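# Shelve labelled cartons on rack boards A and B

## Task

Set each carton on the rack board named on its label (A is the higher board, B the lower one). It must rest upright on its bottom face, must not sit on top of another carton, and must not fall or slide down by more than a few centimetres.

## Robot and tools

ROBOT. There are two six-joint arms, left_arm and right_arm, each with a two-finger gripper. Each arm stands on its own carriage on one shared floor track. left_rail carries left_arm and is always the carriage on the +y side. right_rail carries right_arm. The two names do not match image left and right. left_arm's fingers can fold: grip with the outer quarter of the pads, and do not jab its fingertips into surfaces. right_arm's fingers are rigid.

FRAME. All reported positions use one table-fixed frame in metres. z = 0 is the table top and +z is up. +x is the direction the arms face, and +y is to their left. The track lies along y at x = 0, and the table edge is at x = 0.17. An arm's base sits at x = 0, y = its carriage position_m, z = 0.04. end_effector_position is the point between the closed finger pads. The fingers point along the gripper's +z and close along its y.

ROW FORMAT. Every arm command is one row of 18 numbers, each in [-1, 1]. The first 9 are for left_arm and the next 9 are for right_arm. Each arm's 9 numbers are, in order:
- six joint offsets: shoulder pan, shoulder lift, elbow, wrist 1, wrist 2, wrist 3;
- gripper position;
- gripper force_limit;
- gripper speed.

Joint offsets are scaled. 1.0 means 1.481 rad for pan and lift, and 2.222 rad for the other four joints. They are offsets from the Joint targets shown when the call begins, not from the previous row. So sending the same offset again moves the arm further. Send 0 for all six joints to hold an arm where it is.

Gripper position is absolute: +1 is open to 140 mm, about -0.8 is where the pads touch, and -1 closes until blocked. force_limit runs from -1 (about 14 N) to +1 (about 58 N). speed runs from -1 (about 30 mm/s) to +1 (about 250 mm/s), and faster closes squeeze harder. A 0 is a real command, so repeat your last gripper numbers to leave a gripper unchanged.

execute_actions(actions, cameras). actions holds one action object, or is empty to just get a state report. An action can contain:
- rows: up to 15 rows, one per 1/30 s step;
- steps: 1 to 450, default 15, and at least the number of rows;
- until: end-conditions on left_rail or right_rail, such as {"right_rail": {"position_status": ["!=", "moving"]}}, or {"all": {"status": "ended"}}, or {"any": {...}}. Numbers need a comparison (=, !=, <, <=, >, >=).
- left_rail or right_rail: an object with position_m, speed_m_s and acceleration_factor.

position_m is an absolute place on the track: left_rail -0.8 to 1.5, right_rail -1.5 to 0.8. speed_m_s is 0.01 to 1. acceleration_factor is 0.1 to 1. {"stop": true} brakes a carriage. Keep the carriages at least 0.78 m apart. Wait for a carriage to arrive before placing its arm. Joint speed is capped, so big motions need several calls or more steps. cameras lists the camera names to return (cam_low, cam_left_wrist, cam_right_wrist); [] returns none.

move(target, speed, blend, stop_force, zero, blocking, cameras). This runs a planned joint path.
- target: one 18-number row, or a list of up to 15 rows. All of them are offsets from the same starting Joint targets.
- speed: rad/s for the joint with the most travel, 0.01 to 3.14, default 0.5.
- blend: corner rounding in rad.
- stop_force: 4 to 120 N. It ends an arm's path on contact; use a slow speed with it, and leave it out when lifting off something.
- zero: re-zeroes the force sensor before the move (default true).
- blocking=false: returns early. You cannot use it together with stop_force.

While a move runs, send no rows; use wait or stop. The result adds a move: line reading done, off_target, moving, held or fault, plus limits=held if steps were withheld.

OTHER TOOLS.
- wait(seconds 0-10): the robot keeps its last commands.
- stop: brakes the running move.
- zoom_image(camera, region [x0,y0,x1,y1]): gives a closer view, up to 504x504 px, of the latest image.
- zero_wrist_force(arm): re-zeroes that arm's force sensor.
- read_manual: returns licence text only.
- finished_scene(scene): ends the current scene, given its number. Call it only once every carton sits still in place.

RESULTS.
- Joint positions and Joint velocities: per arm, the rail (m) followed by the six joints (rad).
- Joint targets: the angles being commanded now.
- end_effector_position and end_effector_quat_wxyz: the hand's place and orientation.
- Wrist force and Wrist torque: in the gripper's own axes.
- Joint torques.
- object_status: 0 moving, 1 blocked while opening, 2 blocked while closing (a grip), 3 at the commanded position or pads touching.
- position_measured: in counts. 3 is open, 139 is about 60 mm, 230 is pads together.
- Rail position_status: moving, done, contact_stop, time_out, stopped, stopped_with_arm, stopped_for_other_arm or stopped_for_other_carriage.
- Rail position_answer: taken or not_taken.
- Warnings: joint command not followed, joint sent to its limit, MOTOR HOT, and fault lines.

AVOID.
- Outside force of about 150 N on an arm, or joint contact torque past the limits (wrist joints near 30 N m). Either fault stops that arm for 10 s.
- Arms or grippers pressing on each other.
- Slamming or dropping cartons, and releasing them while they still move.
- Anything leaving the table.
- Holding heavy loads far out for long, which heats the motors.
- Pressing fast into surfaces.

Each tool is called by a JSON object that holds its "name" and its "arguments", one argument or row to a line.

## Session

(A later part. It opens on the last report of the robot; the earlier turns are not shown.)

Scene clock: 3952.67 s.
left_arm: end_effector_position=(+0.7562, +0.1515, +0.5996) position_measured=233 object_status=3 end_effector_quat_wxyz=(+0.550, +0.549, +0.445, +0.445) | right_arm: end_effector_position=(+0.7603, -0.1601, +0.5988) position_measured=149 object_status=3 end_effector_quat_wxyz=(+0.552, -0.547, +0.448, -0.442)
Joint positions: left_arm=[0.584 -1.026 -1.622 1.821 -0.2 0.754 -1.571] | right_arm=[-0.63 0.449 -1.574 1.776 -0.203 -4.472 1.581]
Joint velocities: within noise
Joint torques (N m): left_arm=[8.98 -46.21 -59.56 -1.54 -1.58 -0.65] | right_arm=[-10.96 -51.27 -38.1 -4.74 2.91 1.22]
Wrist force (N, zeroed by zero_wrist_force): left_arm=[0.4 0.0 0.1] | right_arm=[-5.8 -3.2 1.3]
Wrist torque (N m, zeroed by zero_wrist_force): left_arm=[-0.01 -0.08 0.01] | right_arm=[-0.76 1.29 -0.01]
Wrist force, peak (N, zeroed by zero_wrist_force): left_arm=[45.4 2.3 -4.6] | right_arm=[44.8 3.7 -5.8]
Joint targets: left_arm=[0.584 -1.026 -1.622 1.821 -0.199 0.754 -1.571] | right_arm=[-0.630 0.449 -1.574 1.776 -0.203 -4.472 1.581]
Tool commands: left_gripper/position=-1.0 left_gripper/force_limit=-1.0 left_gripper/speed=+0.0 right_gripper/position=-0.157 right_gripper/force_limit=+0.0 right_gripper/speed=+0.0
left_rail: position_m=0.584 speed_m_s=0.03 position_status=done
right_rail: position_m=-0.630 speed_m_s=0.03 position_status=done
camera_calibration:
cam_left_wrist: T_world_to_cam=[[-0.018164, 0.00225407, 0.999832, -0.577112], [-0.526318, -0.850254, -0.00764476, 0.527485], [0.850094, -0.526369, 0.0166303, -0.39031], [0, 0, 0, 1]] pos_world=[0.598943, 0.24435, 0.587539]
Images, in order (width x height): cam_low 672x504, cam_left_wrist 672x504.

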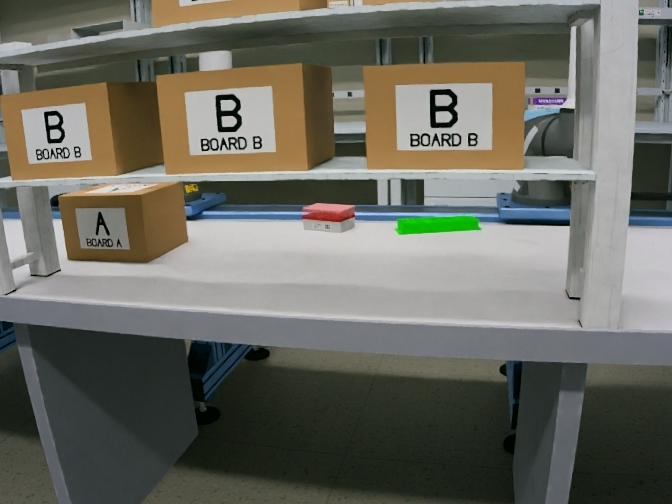

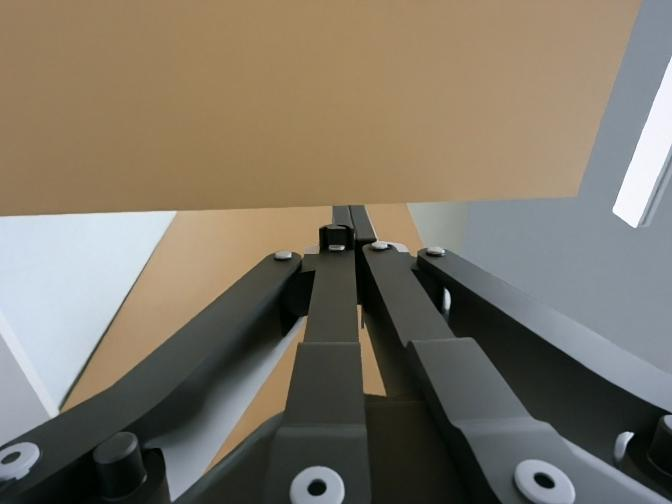

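{"name": "move", "arguments": {
  "target": [
    [-0.045872,-0.036416,0.017997,0.006275,-0.030469,0,-1,-1,0,0.022355,-0.034209,0.017174,0.005851,0.014527,0,-0.157,0,0],
    [-0.159688,-0.108679,0.053891,0.018545,-0.106328,0,-1,-1,0,0.080006,-0.101608,0.053028,0.014696,0.052952,0,-0.157,0,0],
    [-0.379811,-0.172816,0.199084,-0.083899,-0.248331,0,-1,-1,0,0.210937,-0.137697,0.187646,-0.095869,0.144932,0,-0.157,0,0]
  ],
  "speed": [0.13,0.2,0.35],
  "blend": 0.015,
  "cameras": []
}}

{"name": "execute_actions", "arguments": {
  "actions": [
    {"right_rail":{"position_m":-1.134,"speed_m_s":0.4},"steps":120,"until":{"right_rail":{"position_status":["!=","moving"]}}}
  ],
  "cameras": []
}}

{"name": "execute_actions", "arguments": {
  "actions": [
    {"left_rail":{"position_m":0.122,"speed_m_s":0.4},"steps":120,"until":{"left_rail":{"position_status":["!=","moving"]}}}
  ]
}}

Scene clock: 4061.10 s.
left_arm: end_effector_position=(+0.5005, +0.1626, +0.4699) position_measured=233 object_status=3 end_effector_quat_wxyz=(+0.552, +0.552, +0.442, +0.442) | right_arm: end_effector_position=(+0.5011, -0.1626, +0.4700) position_measured=149 object_status=3 end_effector_quat_wxyz=(+0.550, -0.545, +0.451, -0.445)
Joint positions: left_arm=[0.584 -1.588 -1.878 2.264 -0.386 0.203 -1.571] | right_arm=[-0.63 0.762 -1.778 2.193 -0.415 -4.15 1.581]
Joint velocities: within noise
Joint torques (N m): left_arm=[-13.15 -38.09 -34.46 -3.3 -2.24 -0.62] | right_arm=[14.56 -37.4 -32.1 -6.7 3.78 1.06]
Wrist force (N, zeroed by zero_wrist_force): left_arm=[0.4 0.0 0.2] | right_arm=[-5.7 -2.6 1.8]
Wrist torque (N m, zeroed by zero_wrist_force): left_arm=[0.01 -0.11 0.00] | right_arm=[-0.61 1.29 0.04]
Wrist force, peak (N, zeroed by zero_wrist_force): left_arm=[0.5 -1.7 -1.6] | right_arm=[-5.9 -4.8 1.9]
Joint targets: left_arm=[0.584 -1.588 -1.878 2.264 -0.386 0.203 -1.571] | right_arm=[-0.630 0.762 -1.778 2.193 -0.416 -4.150 1.581]
left_rail: position_m=0.584 speed_m_s=0.03 position_status=done
right_rail: position_m=-0.630 speed_m_s=0.03 position_status=done
move: done
No camera images: "cameras" was empty.

Scene clock: 4064.50 s.
left_arm: end_effector_position=(+0.5004, +0.1626, +0.4699) position_measured=233 object_status=3 end_effector_quat_wxyz=(+0.552, +0.552, +0.442, +0.442) | right_arm: end_effector_position=(+0.5010, -0.6663, +0.4700) position_measured=149 object_status=3 end_effector_quat_wxyz=(+0.550, -0.545, +0.451, -0.445)
Joint positions: left_arm=[0.584 -1.588 -1.878 2.264 -0.386 0.203 -1.571] | right_arm=[-1.134 0.762 -1.778 2.193 -0.416 -4.15 1.581]
Joint velocities: within noise
Joint torques (N m): left_arm=[-12.52 -34.74 -40.24 -2.04 -2.02 -0.77] | right_arm=[10.34 -29.62 -39.43 -4.92 2.74 1.09]
Wrist force (N, zeroed by zero_wrist_force): left_arm=[0.4 -0.3 0.0] | right_arm=[-5.8 -2.9 2.0]
Wrist torque (N m, zeroed by zero_wrist_force): left_arm=[-0.06 -0.11 0.00] | right_arm=[-0.69 1.31 0.04]
Wrist force, peak (N, zeroed by zero_wrist_force): left_arm=[0.8 0.1 -0.1] | right_arm=[-6.5 -3.2 2.0]
Joint targets: left_arm=[0.584 -1.588 -1.878 2.264 -0.386 0.203 -1.571] | right_arm=[-1.134 0.762 -1.778 2.193 -0.416 -4.150 1.581]
Tool commands: left_gripper/position=-1.0 left_gripper/force_limit=-1.0 left_gripper/speed=+0.0 right_gripper/position=-0.157 right_gripper/force_limit=+0.0 right_gripper/speed=+0.0
left_rail: position_m=0.584 speed_m_s=0.03 position_status=done
right_rail: position_m=-1.134 speed_m_s=0.40 position_status=done
No camera images: "cameras" was empty.

Scene clock: 4067.77 s.
left_arm: end_effector_position=(+0.5004, -0.2995, +0.4699) position_measured=233 object_status=3 end_effector_quat_wxyz=(+0.552, +0.552, +0.442, +0.442) | right_arm: end_effector_position=(+0.5010, -0.6664, +0.4700) position_measured=149 object_status=3 end_effector_quat_wxyz=(+0.550, -0.545, +0.451, -0.445)
Joint positions: left_arm=[0.122 -1.588 -1.878 2.264 -0.386 0.203 -1.571] | right_arm=[-1.134 0.762 -1.778 2.193 -0.416 -4.15 1.581]
Joint velocities: within noise
Joint torques (N m): left_arm=[-11.76 -6.53 -44.43 -0.36 -1.67 -0.84] | right_arm=[5.2 -17.63 -46.41 -3.2 1.37 1.12]
Wrist force (N, zeroed by zero_wrist_force): left_arm=[0.4 -0.1 0.1] | right_arm=[-5.9 -2.8 1.9]
Wrist torque (N m, zeroed by zero_wrist_force): left_arm=[-0.02 -0.12 0.00] | right_arm=[-0.64 1.32 0.04]
Wrist force, peak (N, zeroed by zero_wrist_force): left_arm=[1.5 -0.3 -0.2] | right_arm=[-6.2 -3.0 2.0]
Joint targets: left_arm=[0.122 -1.588 -1.878 2.264 -0.386 0.203 -1.571] | right_arm=[-1.134 0.762 -1.778 2.193 -0.416 -4.150 1.581]
Tool commands: left_gripper/position=-1.0 left_gripper/force_limit=-1.0 left_gripper/speed=+0.0 right_gripper/position=-0.157 right_gripper/force_limit=+0.0 right_gripper/speed=+0.0
left_rail: position_m=0.122 speed_m_s=0.40 position_status=done
right_rail: position_m=-1.134 speed_m_s=0.40 position_status=done
camera_calibration:
cam_left_wrist: T_world_to_cam=[[-0.0180302, 0.0026191, 0.999834, -0.45102], [-0.535399, -0.844567, -0.00744258, 0.0146091], [0.844407, -0.535444, 0.01663, -0.408013], [0, 0, 0, 1]] pos_world=[0.344218, -0.204948, 0.457839]
cam_right_wrist: T_world_to_cam=[[-0.018976, 0.0300205, -0.999369, 0.506193], [-0.491786, 0.869993, 0.0354721, 0.811274], [0.870509, 0.492149, -0.00174535, 0.0686793], [0, 0, 0, 1]] pos_world=[0.348793, -0.7548, 0.477216]

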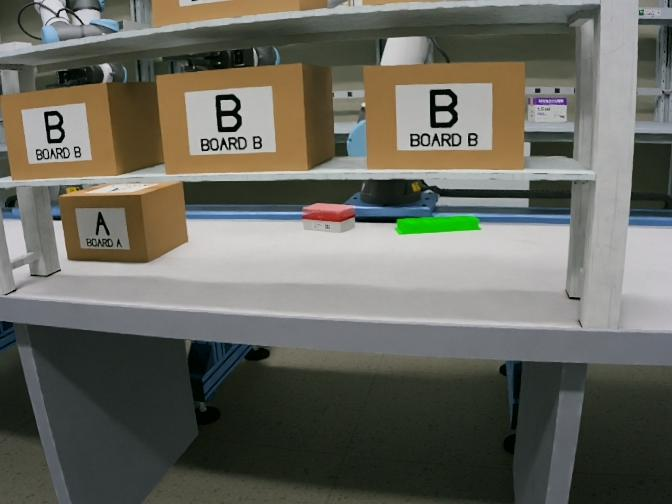

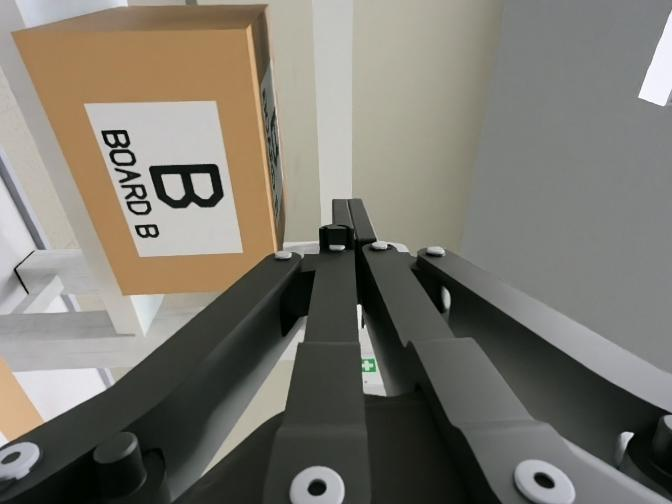

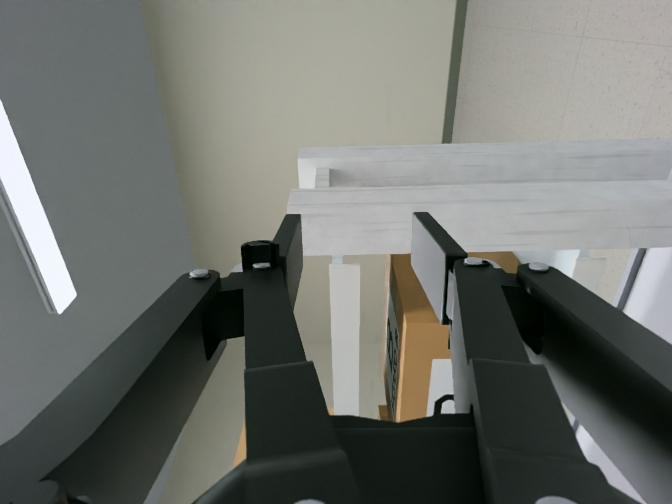

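{"name": "move", "arguments": {
  "target": [
    [0,0.149474,0.088414,-0.188041,0,0,-1,-1,0,0,0.142616,0.082221,-0.177277,0,0,-0.157,0,0],
    [0,0.298493,0.120244,-0.319195,0,0,-1,-1,0,0,0.27559,0.110837,-0.294522,0,0,-0.157,0,0],
    [0,0.45506,0.131223,-0.434528,0,0,-1,-1,0,0,0.411681,0.120542,-0.394934,0,0,-0.157,0,0]
  ],
  "speed": [0.3,0.25,0.15],
  "blend": 0.015
}}

{"name": "zero_wrist_force", "arguments": {
  "arm": "left_arm"
}}

{"name": "zero_wrist_force", "arguments": {
  "arm": "right_arm"
}}

Scene clock: 4127.70 s.
left_arm: end_effector_position=(+0.5004, -0.2995, +0.1150) position_measured=233 object_status=3 end_effector_quat_wxyz=(+0.552, +0.552, +0.442, +0.442) | right_arm: end_effector_position=(+0.5010, -0.6665, +0.1149) position_measured=149 object_status=3 end_effector_quat_wxyz=(+0.550, -0.545, +0.451, -0.445)
Joint positions: left_arm=[0.122 -1.588 -1.204 2.555 -1.351 0.203 -1.571] | right_arm=[-1.134 0.762 -1.168 2.461 -1.293 -4.15 1.581]
Joint velocities: within noise
Joint torques (N m): left_arm=[-9.47 -24.33 -0.45 -3.39 -0.8 -0.58] | right_arm=[-0.42 -40.75 -5.51 -6.8 -1.7 1.04]
Wrist force (N, zeroed by zero_wrist_force): left_arm=[0.4 0.3 0.1] | right_arm=[-5.9 -3.1 2.0]
Wrist torque (N m, zeroed by zero_wrist_force): left_arm=[0.07 -0.09 0.01] | right_arm=[-0.68 1.34 0.03]
Wrist force, peak (N, zeroed by zero_wrist_force): left_arm=[0.6 1.5 -0.3] | right_arm=[-6.4 -3.1 2.5]
Joint targets: left_arm=[0.122 -1.588 -1.204 2.555 -1.351 0.203 -1.571] | right_arm=[-1.134 0.762 -1.168 2.461 -1.293 -4.150 1.581]
left_rail: position_m=0.122 speed_m_s=0.40 position_status=done
right_rail: position_m=-1.134 speed_m_s=0.40 position_status=done
move: done
camera_calibration:
cam_left_wrist: T_world_to_cam=[[-0.0181385, 0.00245113, 0.999832, -0.0961753], [-0.535394, -0.844568, -0.0076424, 0.0119865], [0.844408, -0.535443, 0.0166316, -0.402111], [0, 0, 0, 1]] pos_world=[0.344218, -0.204948, 0.102939]
cam_right_wrist: T_world_to_cam=[[-0.0190632, 0.0299718, -0.999369, 0.151311], [-0.491783, 0.869995, 0.0354726, 0.823909], [0.870509, 0.492149, -0.00184534, 0.0682081], [0, 0, 0, 1]] pos_world=[0.348693, -0.7549, 0.122116]

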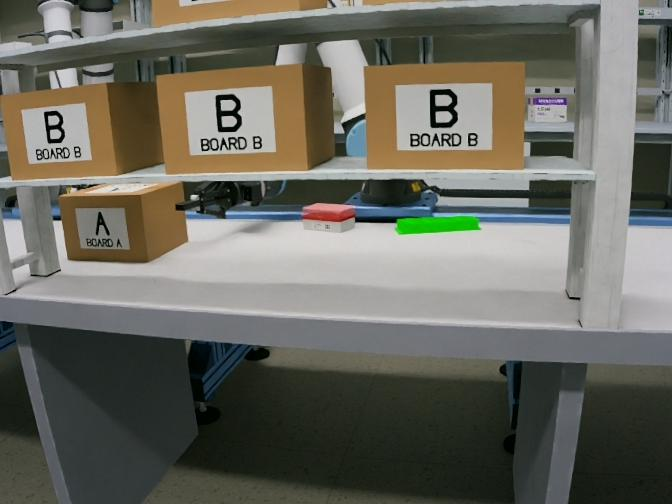

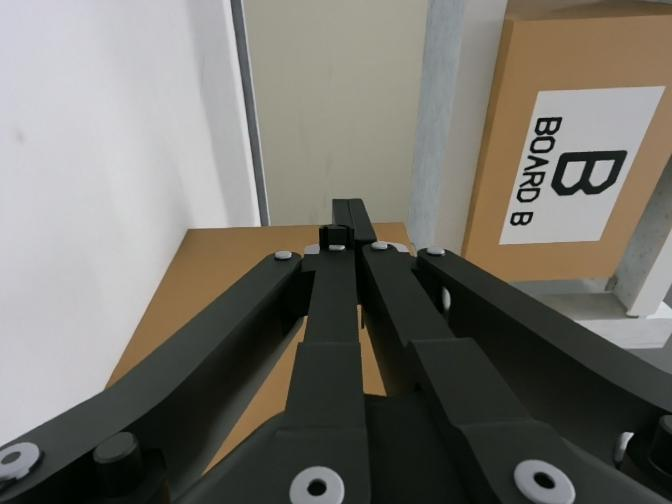

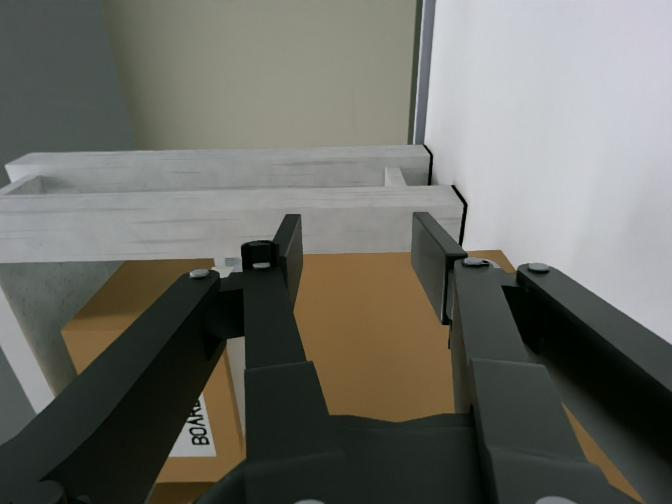

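Wrist force sensor zeroed.

Wrist force sensor zeroed.

{"name": "execute_actions", "arguments": {
  "actions": [
    {"left_rail":{"position_m":0.082,"speed_m_s":0.04},"right_rail":{"position_m":-1.096,"speed_m_s":0.04},"steps":120,"until":{"all":{"status":"ended"}}}
  ],
  "cameras": ["cam_left_wrist","cam_right_wrist"]
}}

{"name": "execute_actions", "arguments": {
  "actions": [
    {"left_rail":{"position_m":0.079,"speed_m_s":0.02},"right_rail":{"position_m":-1.093,"speed_m_s":0.02},"steps":60,"until":{"all":{"status":"ended"}}}
  ],
  "cameras": []
}}

Scene clock: 4151.00 s.
left_arm: end_effector_position=(+0.5004, -0.3395, +0.1150) position_measured=233 object_status=3 end_effector_quat_wxyz=(+0.552, +0.552, +0.442, +0.442) | right_arm: end_effector_position=(+0.5009, -0.6285, +0.1148) position_measured=149 object_status=3 end_effector_quat_wxyz=(+0.550, -0.545, +0.451, -0.445)
Joint positions: left_arm=[0.082 -1.588 -1.204 2.555 -1.351 0.203 -1.571] | right_arm=[-1.096 0.762 -1.168 2.461 -1.293 -4.15 1.581]
Joint velocities: within noise
Joint torques (N m): left_arm=[-8.58 -26.8 -3.25 -1.77 -0.26 -0.62] | right_arm=[-3.86 -43.59 -13.76 -4.92 -2.06 1.03]
Wrist force (N, zeroed by zero_wrist_force): left_arm=[1.1 0.1 -1.7] | right_arm=[-0.5 0.1 0.1]
Wrist torque (N m, zeroed by zero_wrist_force): left_arm=[-0.08 0.07 -0.01] | right_arm=[0.03 0.12 0.00]
Wrist force, peak (N, zeroed by zero_wrist_force): left_arm=[1.5 0.4 -1.5] | right_arm=[-0.9 0.0 -0.2]
Joint targets: left_arm=[0.082 -1.588 -1.204 2.555 -1.351 0.203 -1.571] | right_arm=[-1.096 0.762 -1.168 2.461 -1.293 -4.150 1.581]
Tool commands: left_gripper/position=-1.0 left_gripper/force_limit=-1.0 left_gripper/speed=+0.0 right_gripper/position=-0.157 right_gripper/force_limit=+0.0 right_gripper/speed=+0.0
left_rail: position_m=0.082 speed_m_s=0.04 position_status=done
right_rail: position_m=-1.096 speed_m_s=0.04 position_status=done
camera_calibration:
cam_left_wrist: T_world_to_cam=[[-0.0180546, 0.00239693, 0.999834, -0.0961198], [-0.535394, -0.844568, -0.00764321, -0.0217114], [0.844409, -0.535444, 0.0165316, -0.423465], [0, 0, 0, 1]] pos_world=[0.344218, -0.244848, 0.102938]
cam_right_wrist: T_world_to_cam=[[-0.0190632, 0.0299718, -0.999369, 0.150173], [-0.491783, 0.869995, 0.0354726, 0.790849], [0.870509, 0.492149, -0.00184534, 0.0495064], [0, 0, 0, 1]] pos_world=[0.348693, -0.7169, 0.122116]
Images, in order (width x height): cam_left_wrist 672x504, cam_right_wrist 672x504.

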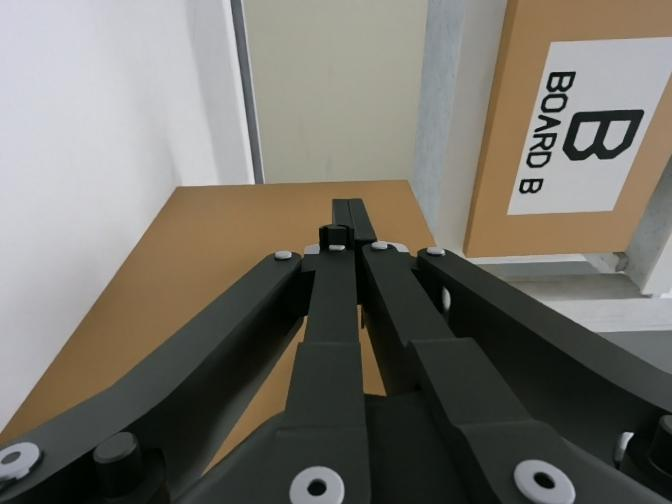

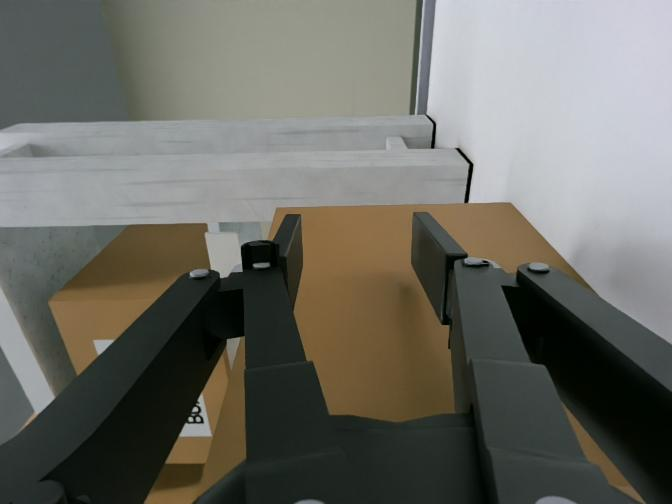

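Scene clock: 4151.47 s.
left_arm: end_effector_position=(+0.5004, -0.3425, +0.1150) position_measured=233 object_status=3 end_effector_quat_wxyz=(+0.552, +0.552, +0.442, +0.442) | right_arm: end_effector_position=(+0.5009, -0.6254, +0.1148) position_measured=149 object_status=3 end_effector_quat_wxyz=(+0.550, -0.545, +0.451, -0.445)
Joint positions: left_arm=[0.079 -1.588 -1.204 2.555 -1.351 0.203 -1.571] | right_arm=[-1.093 0.762 -1.168 2.461 -1.293 -4.15 1.581]
Joint velocities: within noise
Joint torques (N m): left_arm=[-8.51 -25.15 -4.11 -1.76 0.33 -0.63] | right_arm=[-3.86 -42.29 -14.93 -4.74 -2.31 0.91]
Wrist force (N, zeroed by zero_wrist_force): left_arm=[3.5 0.3 -3.3] | right_arm=[-0.1 0.2 0.2]
Wrist torque (N m, zeroed by zero_wrist_force): left_arm=[-0.02 0.12 -0.01] | right_arm=[0.04 0.03 0.00]
Wrist force, peak (N, zeroed by zero_wrist_force): left_arm=[3.4 0.3 -3.4] | right_arm=[-0.6 0.3 0.3]
Joint targets: left_arm=[0.079 -1.588 -1.204 2.555 -1.351 0.203 -1.571] | right_arm=[-1.093 0.762 -1.168 2.461 -1.293 -4.150 1.581]
Tool commands: left_gripper/position=-1.0 left_gripper/force_limit=-1.0 left_gripper/speed=+0.0 right_gripper/position=-0.157 right_gripper/force_limit=+0.0 right_gripper/speed=+0.0
left_rail: position_m=0.079 speed_m_s=0.02 position_status=done
right_rail: position_m=-1.093 speed_m_s=0.02 position_status=done
No camera images: "cameras" was empty.

{"name": "execute_actions", "arguments": {
  "actions": [
    {"right_rail":{"position_m":-1.089,"speed_m_s":0.02},"steps":60,"until":{"right_rail":{"position_status":["!=","moving"]}}}
  ],
  "cameras": []
}}

{"name": "execute_actions", "arguments": {
  "actions": [
    {"right_rail":{"position_m":-1.085,"speed_m_s":0.02},"steps":60,"until":{"right_rail":{"position_status":["!=","moving"]}}}
  ],
  "cameras": []
}}

Scene clock: 4159.83 s.
left_arm: end_effector_position=(+0.5004, -0.3425, +0.1150) position_measured=233 object_status=3 end_effector_quat_wxyz=(+0.552, +0.552, +0.442, +0.442) | right_arm: end_effector_position=(+0.5009, -0.6215, +0.1148) position_measured=149 object_status=3 end_effector_quat_wxyz=(+0.550, -0.545, +0.451, -0.445)
Joint positions: left_arm=[0.079 -1.588 -1.204 2.555 -1.351 0.203 -1.571] | right_arm=[-1.089 0.762 -1.168 2.461 -1.293 -4.15 1.581]
Joint velocities: within noise
Joint torques (N m): left_arm=[-5.46 -40.94 -6.97 -0.61 0.46 -0.63] | right_arm=[-7.6 -42.41 -19.95 -3.14 -1.71 0.82]
Wrist force (N, zeroed by zero_wrist_force): left_arm=[3.4 0.1 -3.1] | right_arm=[1.3 0.0 -0.8]
Wrist torque (N m, zeroed by zero_wrist_force): left_arm=[-0.04 0.13 -0.01] | right_arm=[0.01 0.06 -0.05]
Wrist force, peak (N, zeroed by zero_wrist_force): left_arm=[3.5 -0.5 -3.5] | right_arm=[1.5 -0.2 -1.1]
Joint targets: left_arm=[0.079 -1.588 -1.204 2.555 -1.351 0.203 -1.571] | right_arm=[-1.089 0.762 -1.168 2.461 -1.293 -4.150 1.581]
Tool commands: left_gripper/position=-1.0 left_gripper/force_limit=-1.0 left_gripper/speed=+0.0 right_gripper/position=-0.157 right_gripper/force_limit=+0.0 right_gripper/speed=+0.0
left_rail: position_m=0.079 speed_m_s=0.02 position_status=done
right_rail: position_m=-1.089 speed_m_s=0.02 position_status=done
No camera images: "cameras" was empty.

Scene clock: 4160.37 s.
left_arm: end_effector_position=(+0.5004, -0.3425, +0.1150) position_measured=233 object_status=3 end_effector_quat_wxyz=(+0.552, +0.552, +0.442, +0.442) | right_arm: end_effector_position=(+0.5009, -0.6174, +0.1148) position_measured=149 object_status=3 end_effector_quat_wxyz=(+0.550, -0.545, +0.451, -0.445)
Joint positions: left_arm=[0.079 -1.588 -1.204 2.555 -1.351 0.203 -1.571] | right_arm=[-1.085 0.762 -1.168 2.461 -1.293 -4.15 1.581]
Joint velocities: within noise
Joint torques (N m): left_arm=[-7 -42.37 -7.35 -0.89 0.81 -0.43] | right_arm=[-7.66 -44.72 -20.45 -2.78 -2.2 0.9]
Wrist force (N, zeroed by zero_wrist_force): left_arm=[3.3 0.0 -3.5] | right_arm=[1.2 0.0 -1.4]
Wrist torque (N m, zeroed by zero_wrist_force): left_arm=[-0.06 0.16 -0.01] | right_arm=[-0.04 0.03 -0.04]
Wrist force, peak (N, zeroed by zero_wrist_force): left_arm=[3.5 -0.5 -3.3] | right_arm=[1.7 0.4 -1.2]
Joint targets: left_arm=[0.079 -1.588 -1.204 2.555 -1.351 0.203 -1.571] | right_arm=[-1.085 0.762 -1.168 2.461 -1.293 -4.150 1.581]
Tool commands: left_gripper/position=-1.0 left_gripper/force_limit=-1.0 left_gripper/speed=+0.0 right_gripper/position=-0.157 right_gripper/force_limit=+0.0 right_gripper/speed=+0.0
left_rail: position_m=0.079 speed_m_s=0.02 position_status=done
right_rail: position_m=-1.085 speed_m_s=0.02 position_status=done
No camera images: "cameras" was empty.

{"name": "execute_actions", "arguments": {
  "actions": [
    {"left_rail":{"position_m":0.075,"speed_m_s":0.02},"right_rail":{"position_m":-1.083,"speed_m_s":0.02},"steps":60,"until":{"all":{"status":"ended"}}}
  ],
  "cameras": []
}}

{"name": "execute_actions", "arguments": {
  "actions": [
    {"left_rail":{"position_m":0.0735,"speed_m_s":0.02},"right_rail":{"position_m":-1.0815,"speed_m_s":0.02},"steps":60,"until":{"all":{"status":"ended"}}}
  ],
  "cameras": []
}}

Scene clock: 4171.07 s.
left_arm: end_effector_position=(+0.5005, -0.3464, +0.1150) position_measured=233 object_status=3 end_effector_quat_wxyz=(+0.552, +0.552, +0.442, +0.442) | right_arm: end_effector_position=(+0.5010, -0.6155, +0.1148) position_measured=149 object_status=3 end_effector_quat_wxyz=(+0.550, -0.545, +0.451, -0.445)
Joint positions: left_arm=[0.075 -1.588 -1.204 2.555 -1.351 0.202 -1.571] | right_arm=[-1.083 0.762 -1.168 2.461 -1.293 -4.15 1.581]
Joint velocities: within noise
Joint torques (N m): left_arm=[-5.04 -52.21 -22.43 0.43 6.2 -0.63] | right_arm=[-7.57 -43.01 -19.01 -1.09 -2.23 0.71]
Wrist force (N, zeroed by zero_wrist_force): left_arm=[25.3 4.1 -8.6] | right_arm=[15.3 -1.7 -5.4]
Wrist torque (N m, zeroed by zero_wrist_force): left_arm=[-0.14 0.96 -0.08] | right_arm=[0.00 0.40 -0.08]
Wrist force, peak (N, zeroed by zero_wrist_force): left_arm=[25.3 4.1 -8.6] | right_arm=[15.3 -1.7 -5.4]
Joint targets: left_arm=[0.075 -1.588 -1.204 2.555 -1.351 0.203 -1.571] | right_arm=[-1.083 0.762 -1.168 2.461 -1.293 -4.150 1.581]
Tool commands: left_gripper/position=-1.0 left_gripper/force_limit=-1.0 left_gripper/speed=+0.0 right_gripper/position=-0.157 right_gripper/force_limit=+0.0 right_gripper/speed=+0.0
left_rail: position_m=0.075 speed_m_s=0.02 position_status=done
right_rail: position_m=-1.083 speed_m_s=0.02 position_status=done
No camera images: "cameras" was empty.

Scene clock: 4171.50 s.
left_arm: end_effector_position=(+0.5005, -0.3479, +0.1149) position_measured=233 object_status=3 end_effector_quat_wxyz=(+0.552, +0.552, +0.442, +0.442) | right_arm: end_effector_position=(+0.5010, -0.6141, +0.1148) position_measured=149 object_status=3 end_effector_quat_wxyz=(+0.550, -0.545, +0.451, -0.445)
Joint positions: left_arm=[0.074 -1.588 -1.204 2.555 -1.351 0.202 -1.571] | right_arm=[-1.082 0.762 -1.168 2.461 -1.293 -4.15 1.581]
Joint velocities: within noise
Joint torques (N m): left_arm=[-10.2 -55.06 -35.03 -2.04 11.66 -0.34] | right_arm=[4 -44.64 -21.92 -0.98 -6.7 0.55]
Wrist force (N, zeroed by zero_wrist_force): left_arm=[42.2 9.1 -16.3] | right_arm=[34.5 -7.6 -13.8]
Wrist torque (N m, zeroed by zero_wrist_force): left_arm=[-0.31 1.44 -0.15] | right_arm=[0.10 0.72 -0.03]
Wrist force, peak (N, zeroed by zero_wrist_force): left_arm=[42.2 9.1 -16.3] | right_arm=[34.5 -7.6 -13.8]
Joint targets: left_arm=[0.074 -1.588 -1.204 2.555 -1.351 0.203 -1.571] | right_arm=[-1.081 0.762 -1.168 2.461 -1.293 -4.150 1.581]
Tool commands: left_gripper/position=-1.0 left_gripper/force_limit=-1.0 left_gripper/speed=+0.0 right_gripper/position=-0.157 right_gripper/force_limit=+0.0 right_gripper/speed=+0.0
left_rail: position_m=0.074 speed_m_s=0.02 position_status=done
right_rail: position_m=-1.082 position_m_goal=-1.081 speed_m_s=0.02 position_status=done
No camera images: "cameras" was empty.

{"name": "execute_actions", "arguments": {
  "actions": [
    {"left_rail":{"position_m":0.0729,"speed_m_s":0.02},"right_rail":{"position_m":-1.0803,"speed_m_s":0.02},"steps":60,"until":{"all":{"status":"ended"}}}
  ],
  "cameras": []
}}

Scene clock: 4178.00 s.
left_arm: end_effector_position=(+0.5004, -0.3486, +0.1150) position_measured=233 object_status=3 end_effector_quat_wxyz=(+0.552, +0.552, +0.442, +0.442) | right_arm: end_effector_position=(+0.5009, -0.6128, +0.1148) position_measured=149 object_status=3 end_effector_quat_wxyz=(+0.550, -0.545, +0.451, -0.445)
Joint positions: left_arm=[0.073 -1.588 -1.204 2.555 -1.351 0.203 -1.571] | right_arm=[-1.08 0.762 -1.168 2.461 -1.293 -4.15 1.581]
Joint velocities: within noise
Joint torques (N m): left_arm=[-33.11 -64.74 -53.12 -6.35 23.01 -0.57] | right_arm=[27.28 -44.49 -35.73 -0.34 -18.26 0.4]
Wrist force (N, zeroed by zero_wrist_force): left_arm=[51.0 11.2 -20.5] | right_arm=[51.3 -13.6 -22.4]
Wrist torque (N m, zeroed by zero_wrist_force): left_arm=[-0.37 1.73 -0.18] | right_arm=[0.24 1.00 0.03]
Wrist force, peak (N, zeroed by zero_wrist_force): left_arm=[51.0 11.2 -20.5] | right_arm=[51.3 -13.6 -22.4]
Joint targets: left_arm=[0.073 -1.588 -1.204 2.555 -1.351 0.203 -1.571] | right_arm=[-1.080 0.762 -1.168 2.461 -1.293 -4.150 1.581]
Tool commands: left_gripper/position=-1.0 left_gripper/force_limit=-1.0 left_gripper/speed=+0.0 right_gripper/position=-0.157 right_gripper/force_limit=+0.0 right_gripper/speed=+0.0
left_rail: position_m=0.073 speed_m_s=0.02 position_status=done
right_rail: position_m=-1.080 speed_m_s=0.02 position_status=done
No camera images: "cameras" was empty.

{"name": "move", "arguments": {
  "target": [0,-0.023197,-0.000561,0.016022,0,0,-1,-1,0,0,-0.020099,-0.000494,0.01389,0,0,-0.157,0,0],
  "speed": 0.03
}}

Scene clock: 4198.13 s.
left_arm: end_effector_position=(+0.5004, -0.3486, +0.1269) position_measured=233 object_status=3 end_effector_quat_wxyz=(+0.552, +0.552, +0.442, +0.442) | right_arm: end_effector_position=(+0.5010, -0.6127, +0.1268) position_measured=149 object_status=3 end_effector_quat_wxyz=(+0.550, -0.545, +0.451, -0.445)
Joint positions: left_arm=[0.073 -1.588 -1.238 2.554 -1.316 0.203 -1.571] | right_arm=[-1.08 0.762 -1.197 2.46 -1.262 -4.15 1.581]
Joint velocities: within noise
Joint torques (N m): left_arm=[-34.95 -76 -61.45 -2.4 23.08 -0.44] | right_arm=[27.4 -69.59 -46.06 -4.11 -18.57 0.55]
Wrist force (N, zeroed by zero_wrist_force): left_arm=[47.7 -10.2 -9.8] | right_arm=[48.6 9.1 -9.3]
Wrist torque (N m, zeroed by zero_wrist_force): left_arm=[0.20 1.77 0.11] | right_arm=[-0.05 1.18 -0.09]
Wrist force, peak (N, zeroed by zero_wrist_force): left_arm=[51.2 12.2 -21.1] | right_arm=[52.0 -14.7 -22.7]
Joint targets: left_arm=[0.073 -1.588 -1.238 2.554 -1.316 0.203 -1.571] | right_arm=[-1.080 0.762 -1.197 2.460 -1.262 -4.150 1.581]
left_rail: position_m=0.073 speed_m_s=0.02 position_status=done
right_rail: position_m=-1.080 speed_m_s=0.02 position_status=done
move: done
camera_calibration:
cam_left_wrist: T_world_to_cam=[[-0.0181385, 0.00245113, 0.999832, -0.107953], [-0.535394, -0.844568, -0.0076424, -0.0293908], [0.844408, -0.535443, 0.0166316, -0.428599], [0, 0, 0, 1]] pos_world=[0.344218, -0.254048, 0.114839]
cam_right_wrist: T_world_to_cam=[[-0.0190632, 0.0299718, -0.999369, 0.161595], [-0.491783, 0.869995, 0.0354726, 0.776768], [0.870509, 0.492149, -0.00184534, 0.0418017], [0, 0, 0, 1]] pos_world=[0.348693, -0.7012, 0.134016]

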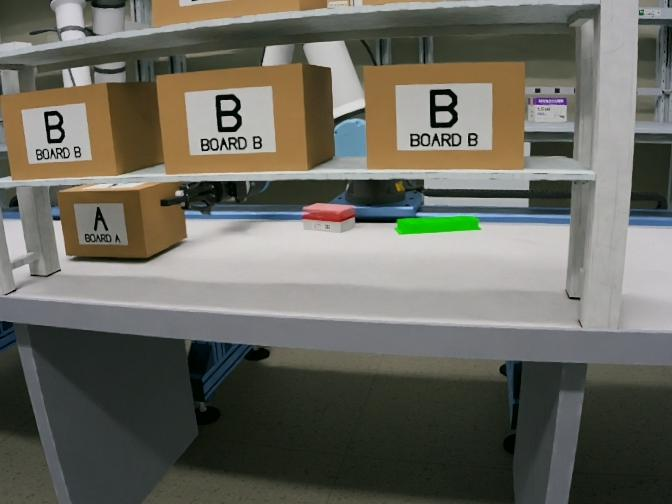

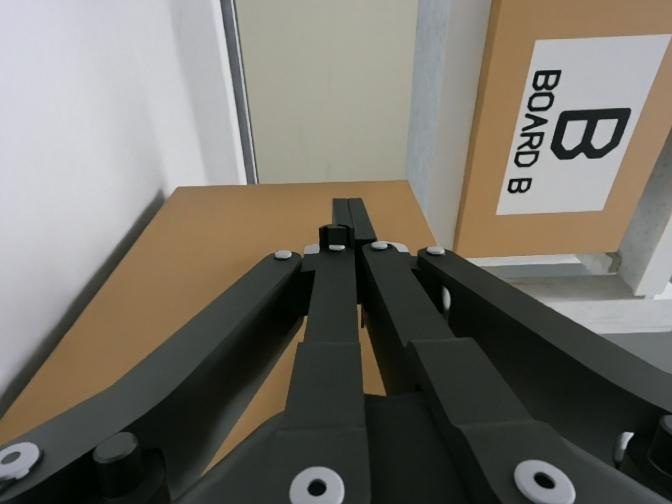

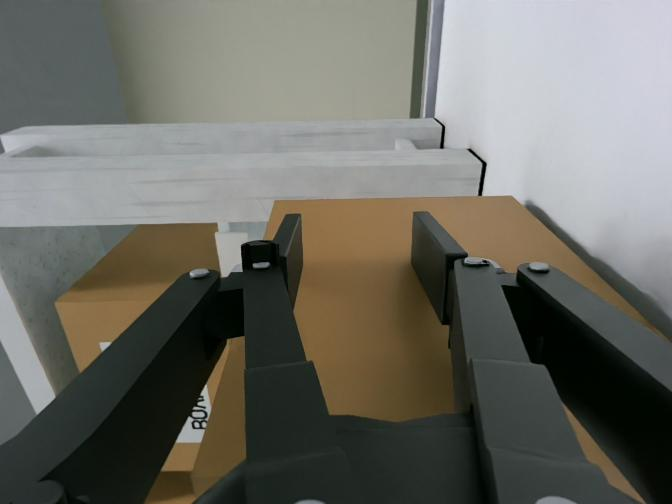

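{"name": "move", "arguments": {
  "target": [
    [0,-0.071409,-0.00395,0.051545,0,0,-1,-1,0,0,-0.061939,-0.003482,0.044765,0,0,-0.157,0,0],
    [0,-0.141858,-0.011554,0.106104,0,0,-1,-1,0,0,-0.123437,-0.010218,0.092491,0,0,-0.157,0,0],
    [0,-0.206019,-0.022452,0.159767,0,0,-1,-1,0,0,-0.180127,-0.019948,0.140006,0,0,-0.157,0,0],
    [0,-0.262976,-0.036337,0.211615,0,0,-1,-1,0,0,-0.231295,-0.032462,0.186624,0,0,-0.157,0,0],
    [0,-0.312367,-0.052884,0.261082,0,0,-1,-1,0,0,-0.276552,-0.047526,0.231852,0,0,-0.157,0,0],
    [0,-0.359,-0.074296,0.313575,0,0,-1,-1,0,0,-0.320284,-0.067234,0.280708,0,0,-0.157,0,0]
  ],
  "speed": 0.13,
  "blend": 0.012,
  "cameras": []
}}

Scene clock: 4299.50 s.
left_arm: end_effector_position=(+0.5004, -0.3487, +0.3698) position_measured=233 object_status=3 end_effector_quat_wxyz=(+0.552, +0.552, +0.442, +0.442) | right_arm: end_effector_position=(+0.5010, -0.6127, +0.3699) position_measured=149 object_status=3 end_effector_quat_wxyz=(+0.550, -0.545, +0.451, -0.445)
Joint positions: left_arm=[0.073 -1.588 -1.77 2.389 -0.619 0.203 -1.571] | right_arm=[-1.08 0.762 -1.672 2.31 -0.639 -4.15 1.581]
Joint velocities: within noise
Joint torques (N m): left_arm=[-36.78 -40.7 -81.08 -1.89 22.92 -0.81] | right_arm=[25.85 -44.08 -64.2 -3.29 -18.67 0.62]
Wrist force (N, zeroed by zero_wrist_force): left_arm=[47.4 -9.9 -10.0] | right_arm=[48.0 9.0 -8.5]
Wrist torque (N m, zeroed by zero_wrist_force): left_arm=[0.15 1.71 0.10] | right_arm=[0.03 1.15 -0.17]
Wrist force, peak (N, zeroed by zero_wrist_force): left_arm=[56.4 -10.1 -11.5] | right_arm=[57.5 9.4 -10.3]
Joint targets: left_arm=[0.073 -1.588 -1.770 2.389 -0.619 0.203 -1.571] | right_arm=[-1.080 0.762 -1.672 2.310 -0.638 -4.150 1.581]
left_rail: position_m=0.073 speed_m_s=0.02 position_status=done
right_rail: position_m=-1.080 speed_m_s=0.02 position_status=done
move: done
No camera images: "cameras" was empty.

{"name": "move", "arguments": {
  "target": [
    [0,-0.037714,-0.023993,0.049131,0,0,-1,-1,0,0,-0.03633,-0.022333,0.046548,0,0,-0.157,0,0],
    [0,-0.067303,-0.05025,0.095109,0,0,-1,-1,0,0,-0.065675,-0.047029,0.090802,0,0,-0.157,0,0],
    [0,-0.091705,-0.081778,0.142901,0,0,-1,-1,0,0,-0.090739,-0.076978,0.137457,0,0,-0.157,0,0],
    [0,-0.108287,-0.115554,0.187729,0,0,-1,-1,0,0,-0.108619,-0.109365,0.181762,0,0,-0.157,0,0],
    [0,-0.119268,-0.15886,0.238354,0,0,-1,-1,0,0,-0.121614,-0.151268,0.232326,0,0,-0.157,0,0]
  ],
  "speed": 0.12,
  "blend": 0.012
}}

Scene clock: 4310.10 s.
left_arm: end_effector_position=(+0.5004, -0.3488, +0.6197) position_measured=233 object_status=3 end_effector_quat_wxyz=(+0.552, +0.552, +0.442, +0.442) | right_arm: end_effector_position=(+0.5011, -0.6126, +0.6199) position_measured=149 object_status=3 end_effector_quat_wxyz=(+0.550, -0.545, +0.451, -0.445)
Joint positions: left_arm=[0.073 -1.588 -1.947 2.036 -0.09 0.203 -1.571] | right_arm=[-1.08 0.762 -1.852 1.974 -0.122 -4.15 1.581]
Joint velocities: within noise
Joint torques (N m): left_arm=[-35.8 -17.33 -76.89 -2.51 23.08 -0.86] | right_arm=[25.21 -26.29 -66.09 -4.15 -18.86 0.32]
Wrist force (N, zeroed by zero_wrist_force): left_arm=[50.8 -10.7 -10.5] | right_arm=[52.2 10.3 -9.9]
Wrist torque (N m, zeroed by zero_wrist_force): left_arm=[0.16 1.82 0.10] | right_arm=[0.05 1.15 -0.19]
Wrist force, peak (N, zeroed by zero_wrist_force): left_arm=[62.5 -10.8 -12.6] | right_arm=[64.1 9.7 -12.0]
Joint targets: left_arm=[0.073 -1.588 -1.947 2.036 -0.089 0.203 -1.571] | right_arm=[-1.080 0.762 -1.852 1.974 -0.122 -4.150 1.581]
left_rail: position_m=0.073 speed_m_s=0.02 position_status=done
right_rail: position_m=-1.080 speed_m_s=0.02 position_status=done
move: done
camera_calibration:
cam_left_wrist: T_world_to_cam=[[-0.0180302, 0.0026191, 0.999834, -0.600666], [-0.535399, -0.844567, -0.00744258, -0.0258287], [0.844407, -0.535444, 0.01663, -0.436848], [0, 0, 0, 1]] pos_world=[0.344218, -0.254148, 0.607639]
cam_right_wrist: T_world_to_cam=[[-0.018976, 0.0300205, -0.999369, 0.654384], [-0.491786, 0.869993, 0.0354721, 0.759152], [0.870509, 0.492149, -0.00174535, 0.0424633], [0, 0, 0, 1]] pos_world=[0.348793, -0.701, 0.627116]

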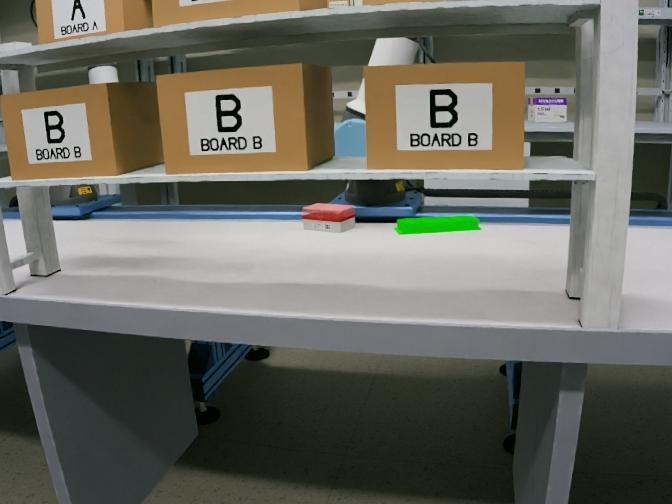

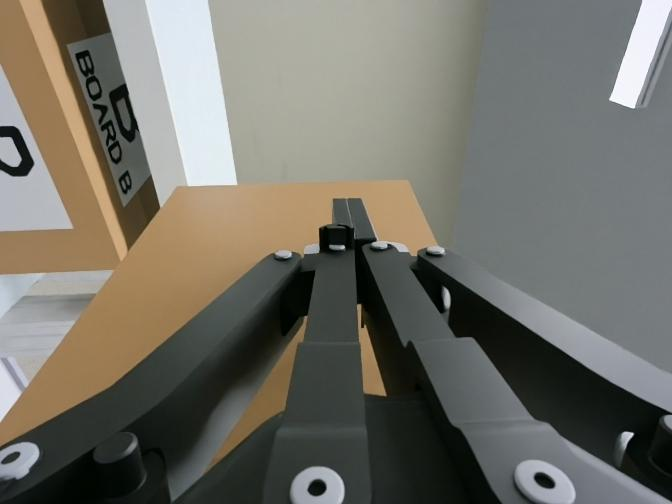

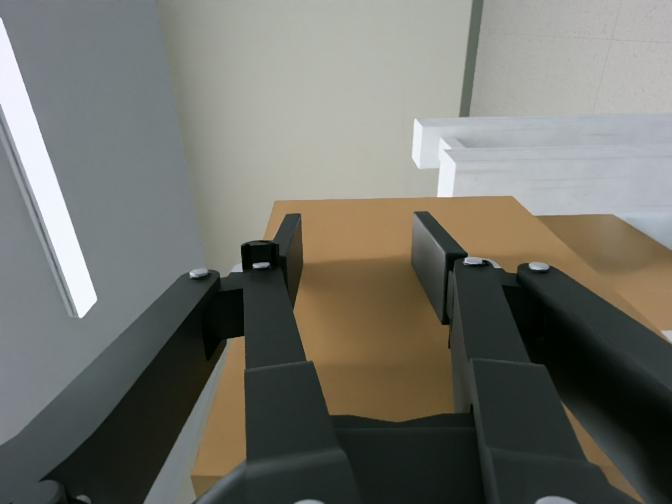

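{"name": "move", "arguments": {
  "target": [
    [0.025954,-0.035137,0.013571,0.009849,0.016513,0,-1,-1,0,0.02515,0.047781,-0.023454,-0.008393,0.015977,0,-0.157,0,0],
    [0.064391,-0.064913,0.024149,0.019116,0.041346,0,-1,-1,0,0.04255,0.094559,-0.048709,-0.014316,0.026789,0,-0.157,0,0],
    [0.118296,-0.083216,0.030241,0.025224,0.075704,0,-1,-1,0,0.04998,0.138095,-0.074289,-0.017753,0.030171,0,-0.157,0,0],
    [0.19416,-0.073966,0.0272,0.022099,0.124698,0,-1,-1,0,0.038363,0.172512,-0.095942,-0.01904,0.020856,0,-0.157,0,0],
    [0.283513,-0.035347,0.013648,0.009911,0.184253,0,-1,-1,0,0.00895,0.199739,-0.113972,-0.019158,0.001252,0,-0.157,0,0],
    [0.378928,0.025344,-0.010533,-0.006359,0.247849,0,-1,-1,0,-0.033101,0.231437,-0.135963,-0.018293,-0.026775,0,-0.157,0,0]
  ],
  "speed": 0.11,
  "blend": 0.015,
  "cameras": ["cam_right_wrist","cam_low"]
}}

Scene clock: 4419.87 s.
left_arm: end_effector_position=(+0.6709, -0.2203, +0.6199) position_measured=233 object_status=3 end_effector_quat_wxyz=(+0.550, +0.549, +0.445, +0.445) | right_arm: end_effector_position=(+0.6743, -0.4841, +0.6198) position_measured=149 object_status=3 end_effector_quat_wxyz=(+0.552, -0.547, +0.448, -0.442)
Joint positions: left_arm=[0.073 -1.027 -1.909 2.013 -0.104 0.753 -1.571] | right_arm=[-1.08 0.713 -1.509 1.672 -0.163 -4.209 1.581]
Joint velocities: within noise
Joint torques (N m): left_arm=[-20.56 13.56 -77.7 -14.54 26.59 -1.1] | right_arm=[17.07 -41.34 -65.51 -4.38 -26.33 0.27]
Wrist force (N, zeroed by zero_wrist_force): left_arm=[48.5 -9.6 -9.9] | right_arm=[49.8 10.9 -8.5]
Wrist torque (N m, zeroed by zero_wrist_force): left_arm=[0.21 1.76 0.09] | right_arm=[-0.11 1.09 -0.39]
Wrist force, peak (N, zeroed by zero_wrist_force): left_arm=[59.8 -10.6 -12.1] | right_arm=[61.3 10.6 -10.6]
Joint targets: left_arm=[0.073 -1.027 -1.909 2.013 -0.104 0.753 -1.571] | right_arm=[-1.080 0.713 -1.509 1.672 -0.163 -4.209 1.581]
left_rail: position_m=0.073 speed_m_s=0.02 position_status=done
right_rail: position_m=-1.080 speed_m_s=0.02 position_status=done
move: done
camera_calibration:
cam_right_wrist: T_world_to_cam=[[-0.0192924, 0.0298187, -0.999369, 0.653927], [-0.500952, 0.864748, 0.0354726, 0.736148], [0.86526, 0.501321, -0.00174535, -0.163617], [0, 0, 0, 1]] pos_world=[0.522962, -0.574057, 0.627116]
Images, in order (width x height): cam_low 672x504, cam_right_wrist 672x504.

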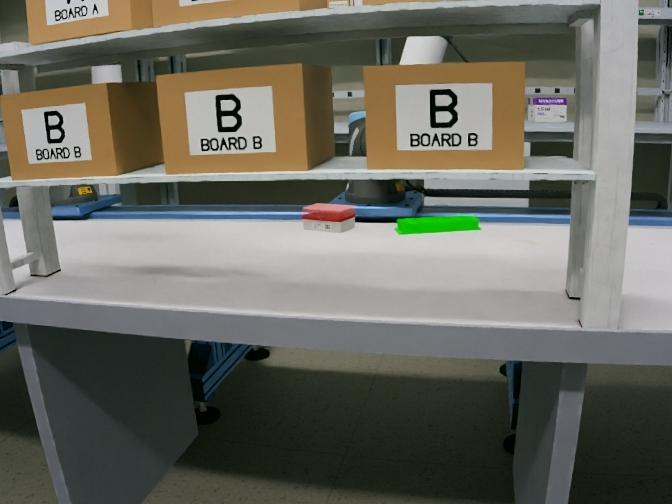

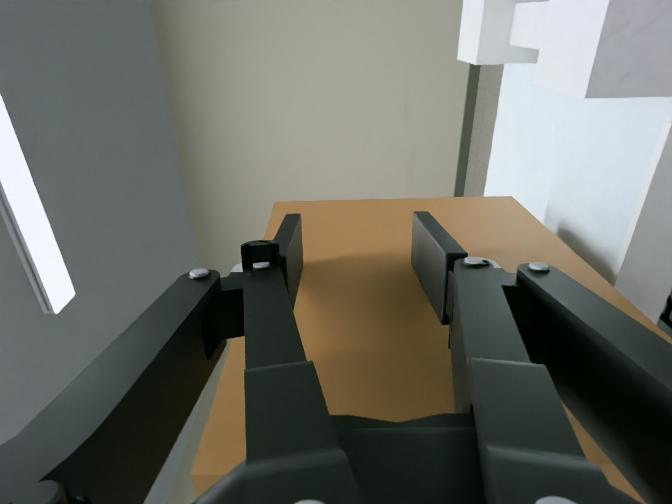

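{"name": "move", "arguments": {
  "target": [
    [0.062658,0.048054,-0.021727,-0.010302,0.041762,0,-1,-1,0,-0.030099,0.027727,-0.020116,0.001636,-0.020061,0,-0.157,0,0],
    [0.115903,0.095622,-0.045549,-0.018185,0.077251,0,-1,-1,0,-0.057446,0.057409,-0.042558,0.004294,-0.038288,0,-0.157,0,0]
  ],
  "speed": 0.08,
  "blend": 0.012,
  "cameras": ["cam_right_wrist","cam_left_wrist"]
}}

{"name": "move", "arguments": {
  "target": [0,0.002165,0.008423,-0.009866,0,0,-1,-1,0,0,0.00215,0.007915,-0.009348,0,0,-0.157,0,0],
  "speed": 0.02,
  "cameras": []
}}

Scene clock: 4436.53 s.
left_arm: end_effector_position=(+0.7569, -0.2202, +0.6199) position_measured=233 object_status=3 end_effector_quat_wxyz=(+0.550, +0.549, +0.445, +0.445) | right_arm: end_effector_position=(+0.7603, -0.4841, +0.6198) position_measured=149 object_status=3 end_effector_quat_wxyz=(+0.552, -0.547, +0.448, -0.442)
Joint positions: left_arm=[0.073 -0.856 -1.768 1.912 -0.144 0.925 -1.571] | right_arm=[-1.08 0.628 -1.424 1.578 -0.153 -4.294 1.581]
Joint velocities: within noise
Joint torques (N m): left_arm=[-26.51 0.67 -78.01 -15.05 26.37 -1.22] | right_arm=[23.17 -53.99 -65.29 -4.4 -26.08 0]
Wrist force (N, zeroed by zero_wrist_force): left_arm=[47.9 -9.2 -9.9] | right_arm=[49.4 10.4 -9.0]
Wrist torque (N m, zeroed by zero_wrist_force): left_arm=[0.13 1.78 0.09] | right_arm=[-0.10 1.07 -0.49]
Wrist force, peak (N, zeroed by zero_wrist_force): left_arm=[54.9 -9.6 -11.1] | right_arm=[55.7 10.6 -10.1]
Joint targets: left_arm=[0.073 -0.855 -1.768 1.911 -0.144 0.925 -1.571] | right_arm=[-1.080 0.628 -1.424 1.577 -0.153 -4.294 1.581]
left_rail: position_m=0.073 speed_m_s=0.02 position_status=done
right_rail: position_m=-1.080 speed_m_s=0.02 position_status=done
move: done
camera_calibration:
cam_left_wrist: T_world_to_cam=[[-0.0182492, 0.00230975, 0.999831, -0.596499], [-0.526435, -0.850181, -0.00764458, 0.212134], [0.85002, -0.526485, 0.016731, -0.586873], [0, 0, 0, 1]] pos_world=[0.599642, -0.12725, 0.607839]
cam_right_wrist: T_world_to_cam=[[-0.0193766, 0.0297716, -0.999369, 0.65551], [-0.500874, 0.864793, 0.0354739, 0.779211], [0.865303, 0.501245, -0.00184493, -0.238036], [0, 0, 0, 1]] pos_world=[0.608962, -0.574057, 0.627016]
Images, in order (width x height): cam_left_wrist 672x504, cam_right_wrist 672x504.

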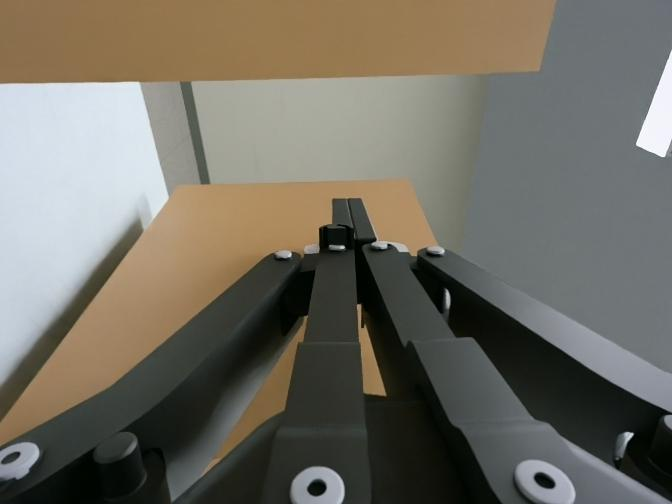

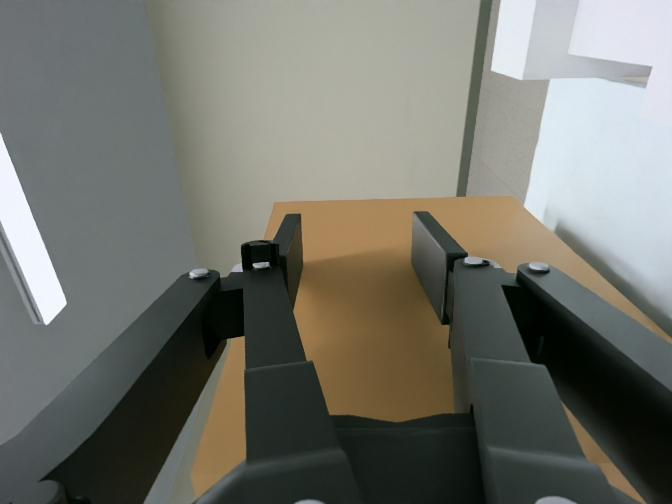

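Scene clock: 4437.90 s.
left_arm: end_effector_position=(+0.7570, -0.2202, +0.6080) position_measured=233 object_status=3 end_effector_quat_wxyz=(+0.550, +0.549, +0.445, +0.445) | right_arm: end_effector_position=(+0.7605, -0.4841, +0.6079) position_measured=149 object_status=3 end_effector_quat_wxyz=(+0.552, -0.547, +0.448, -0.442)
Joint positions: left_arm=[0.073 -0.855 -1.765 1.93 -0.166 0.925 -1.571] | right_arm=[-1.08 0.628 -1.421 1.595 -0.174 -4.294 1.581]
Joint velocities: within noise
Joint torques (N m): left_arm=[-26.57 -2.79 -56.17 -14.64 25.79 -1.09] | right_arm=[23.56 -53.04 -51.51 -16.39 -25.51 0.12]
Wrist force (N, zeroed by zero_wrist_force): left_arm=[47.7 -9.1 -10.1] | right_arm=[48.6 10.0 -9.2]
Wrist torque (N m, zeroed by zero_wrist_force): left_arm=[0.18 1.68 0.10] | right_arm=[-0.11 1.09 -0.44]
Wrist force, peak (N, zeroed by zero_wrist_force): left_arm=[48.4 -9.8 -9.8] | right_arm=[49.9 10.0 -8.8]
Joint targets: left_arm=[0.073 -0.855 -1.764 1.930 -0.166 0.925 -1.571] | right_arm=[-1.080 0.628 -1.421 1.595 -0.174 -4.294 1.581]
left_rail: position_m=0.073 speed_m_s=0.02 position_status=done
right_rail: position_m=-1.080 speed_m_s=0.02 position_status=done
move: done
No camera images: "cameras" was empty.

{"name": "move", "arguments": {
  "target": [0,0.002526,0.009827,-0.01151,0,0,-1,-1,0,0,0.002508,0.009234,-0.010906,0,0,-0.157,0,0],
  "speed": 0.01,
  "stop_force": 5,
  "cameras": []
}}

Scene clock: 4446.67 s.
left_arm: end_effector_position=(+0.7570, -0.2201, +0.6005) position_measured=233 object_status=3 end_effector_quat_wxyz=(+0.550, +0.549, +0.445, +0.445) | right_arm: end_effector_position=(+0.7604, -0.4842, +0.5999) position_measured=149 object_status=3 end_effector_quat_wxyz=(+0.552, -0.547, +0.448, -0.442)
Joint positions: left_arm=[0.073 -0.855 -1.762 1.942 -0.18 0.925 -1.571] | right_arm=[-1.08 0.628 -1.419 1.607 -0.188 -4.294 1.581]
Joint velocities: within noise
Joint torques (N m): left_arm=[-25.04 -26.76 -77.06 -3.81 23.79 -1.21] | right_arm=[22.96 -68.34 -62.32 -3.89 -24.19 -0.02]
Wrist force (N, zeroed by zero_wrist_force): left_arm=[47.9 -8.8 -10.8] | right_arm=[49.8 7.6 -9.8]
Wrist torque (N m, zeroed by zero_wrist_force): left_arm=[0.08 1.74 0.07] | right_arm=[-0.53 1.02 -0.25]
Wrist force, peak (N, zeroed by zero_wrist_force): left_arm=[48.2 -8.4 -10.8] | right_arm=[49.9 7.1 -9.8]
Joint targets: left_arm=[0.073 -0.855 -1.763 1.942 -0.180 0.925 -1.571] | right_arm=[-1.080 0.628 -1.419 1.607 -0.188 -4.294 1.581]
left_rail: position_m=0.073 speed_m_s=0.02 position_status=done
right_rail: position_m=-1.080 speed_m_s=0.02 position_status=done
move: contact (left_arm, right_arm); left_arm: the wrist 1 is farthest, 0.012 rad from its target
No camera images: "cameras" was empty.


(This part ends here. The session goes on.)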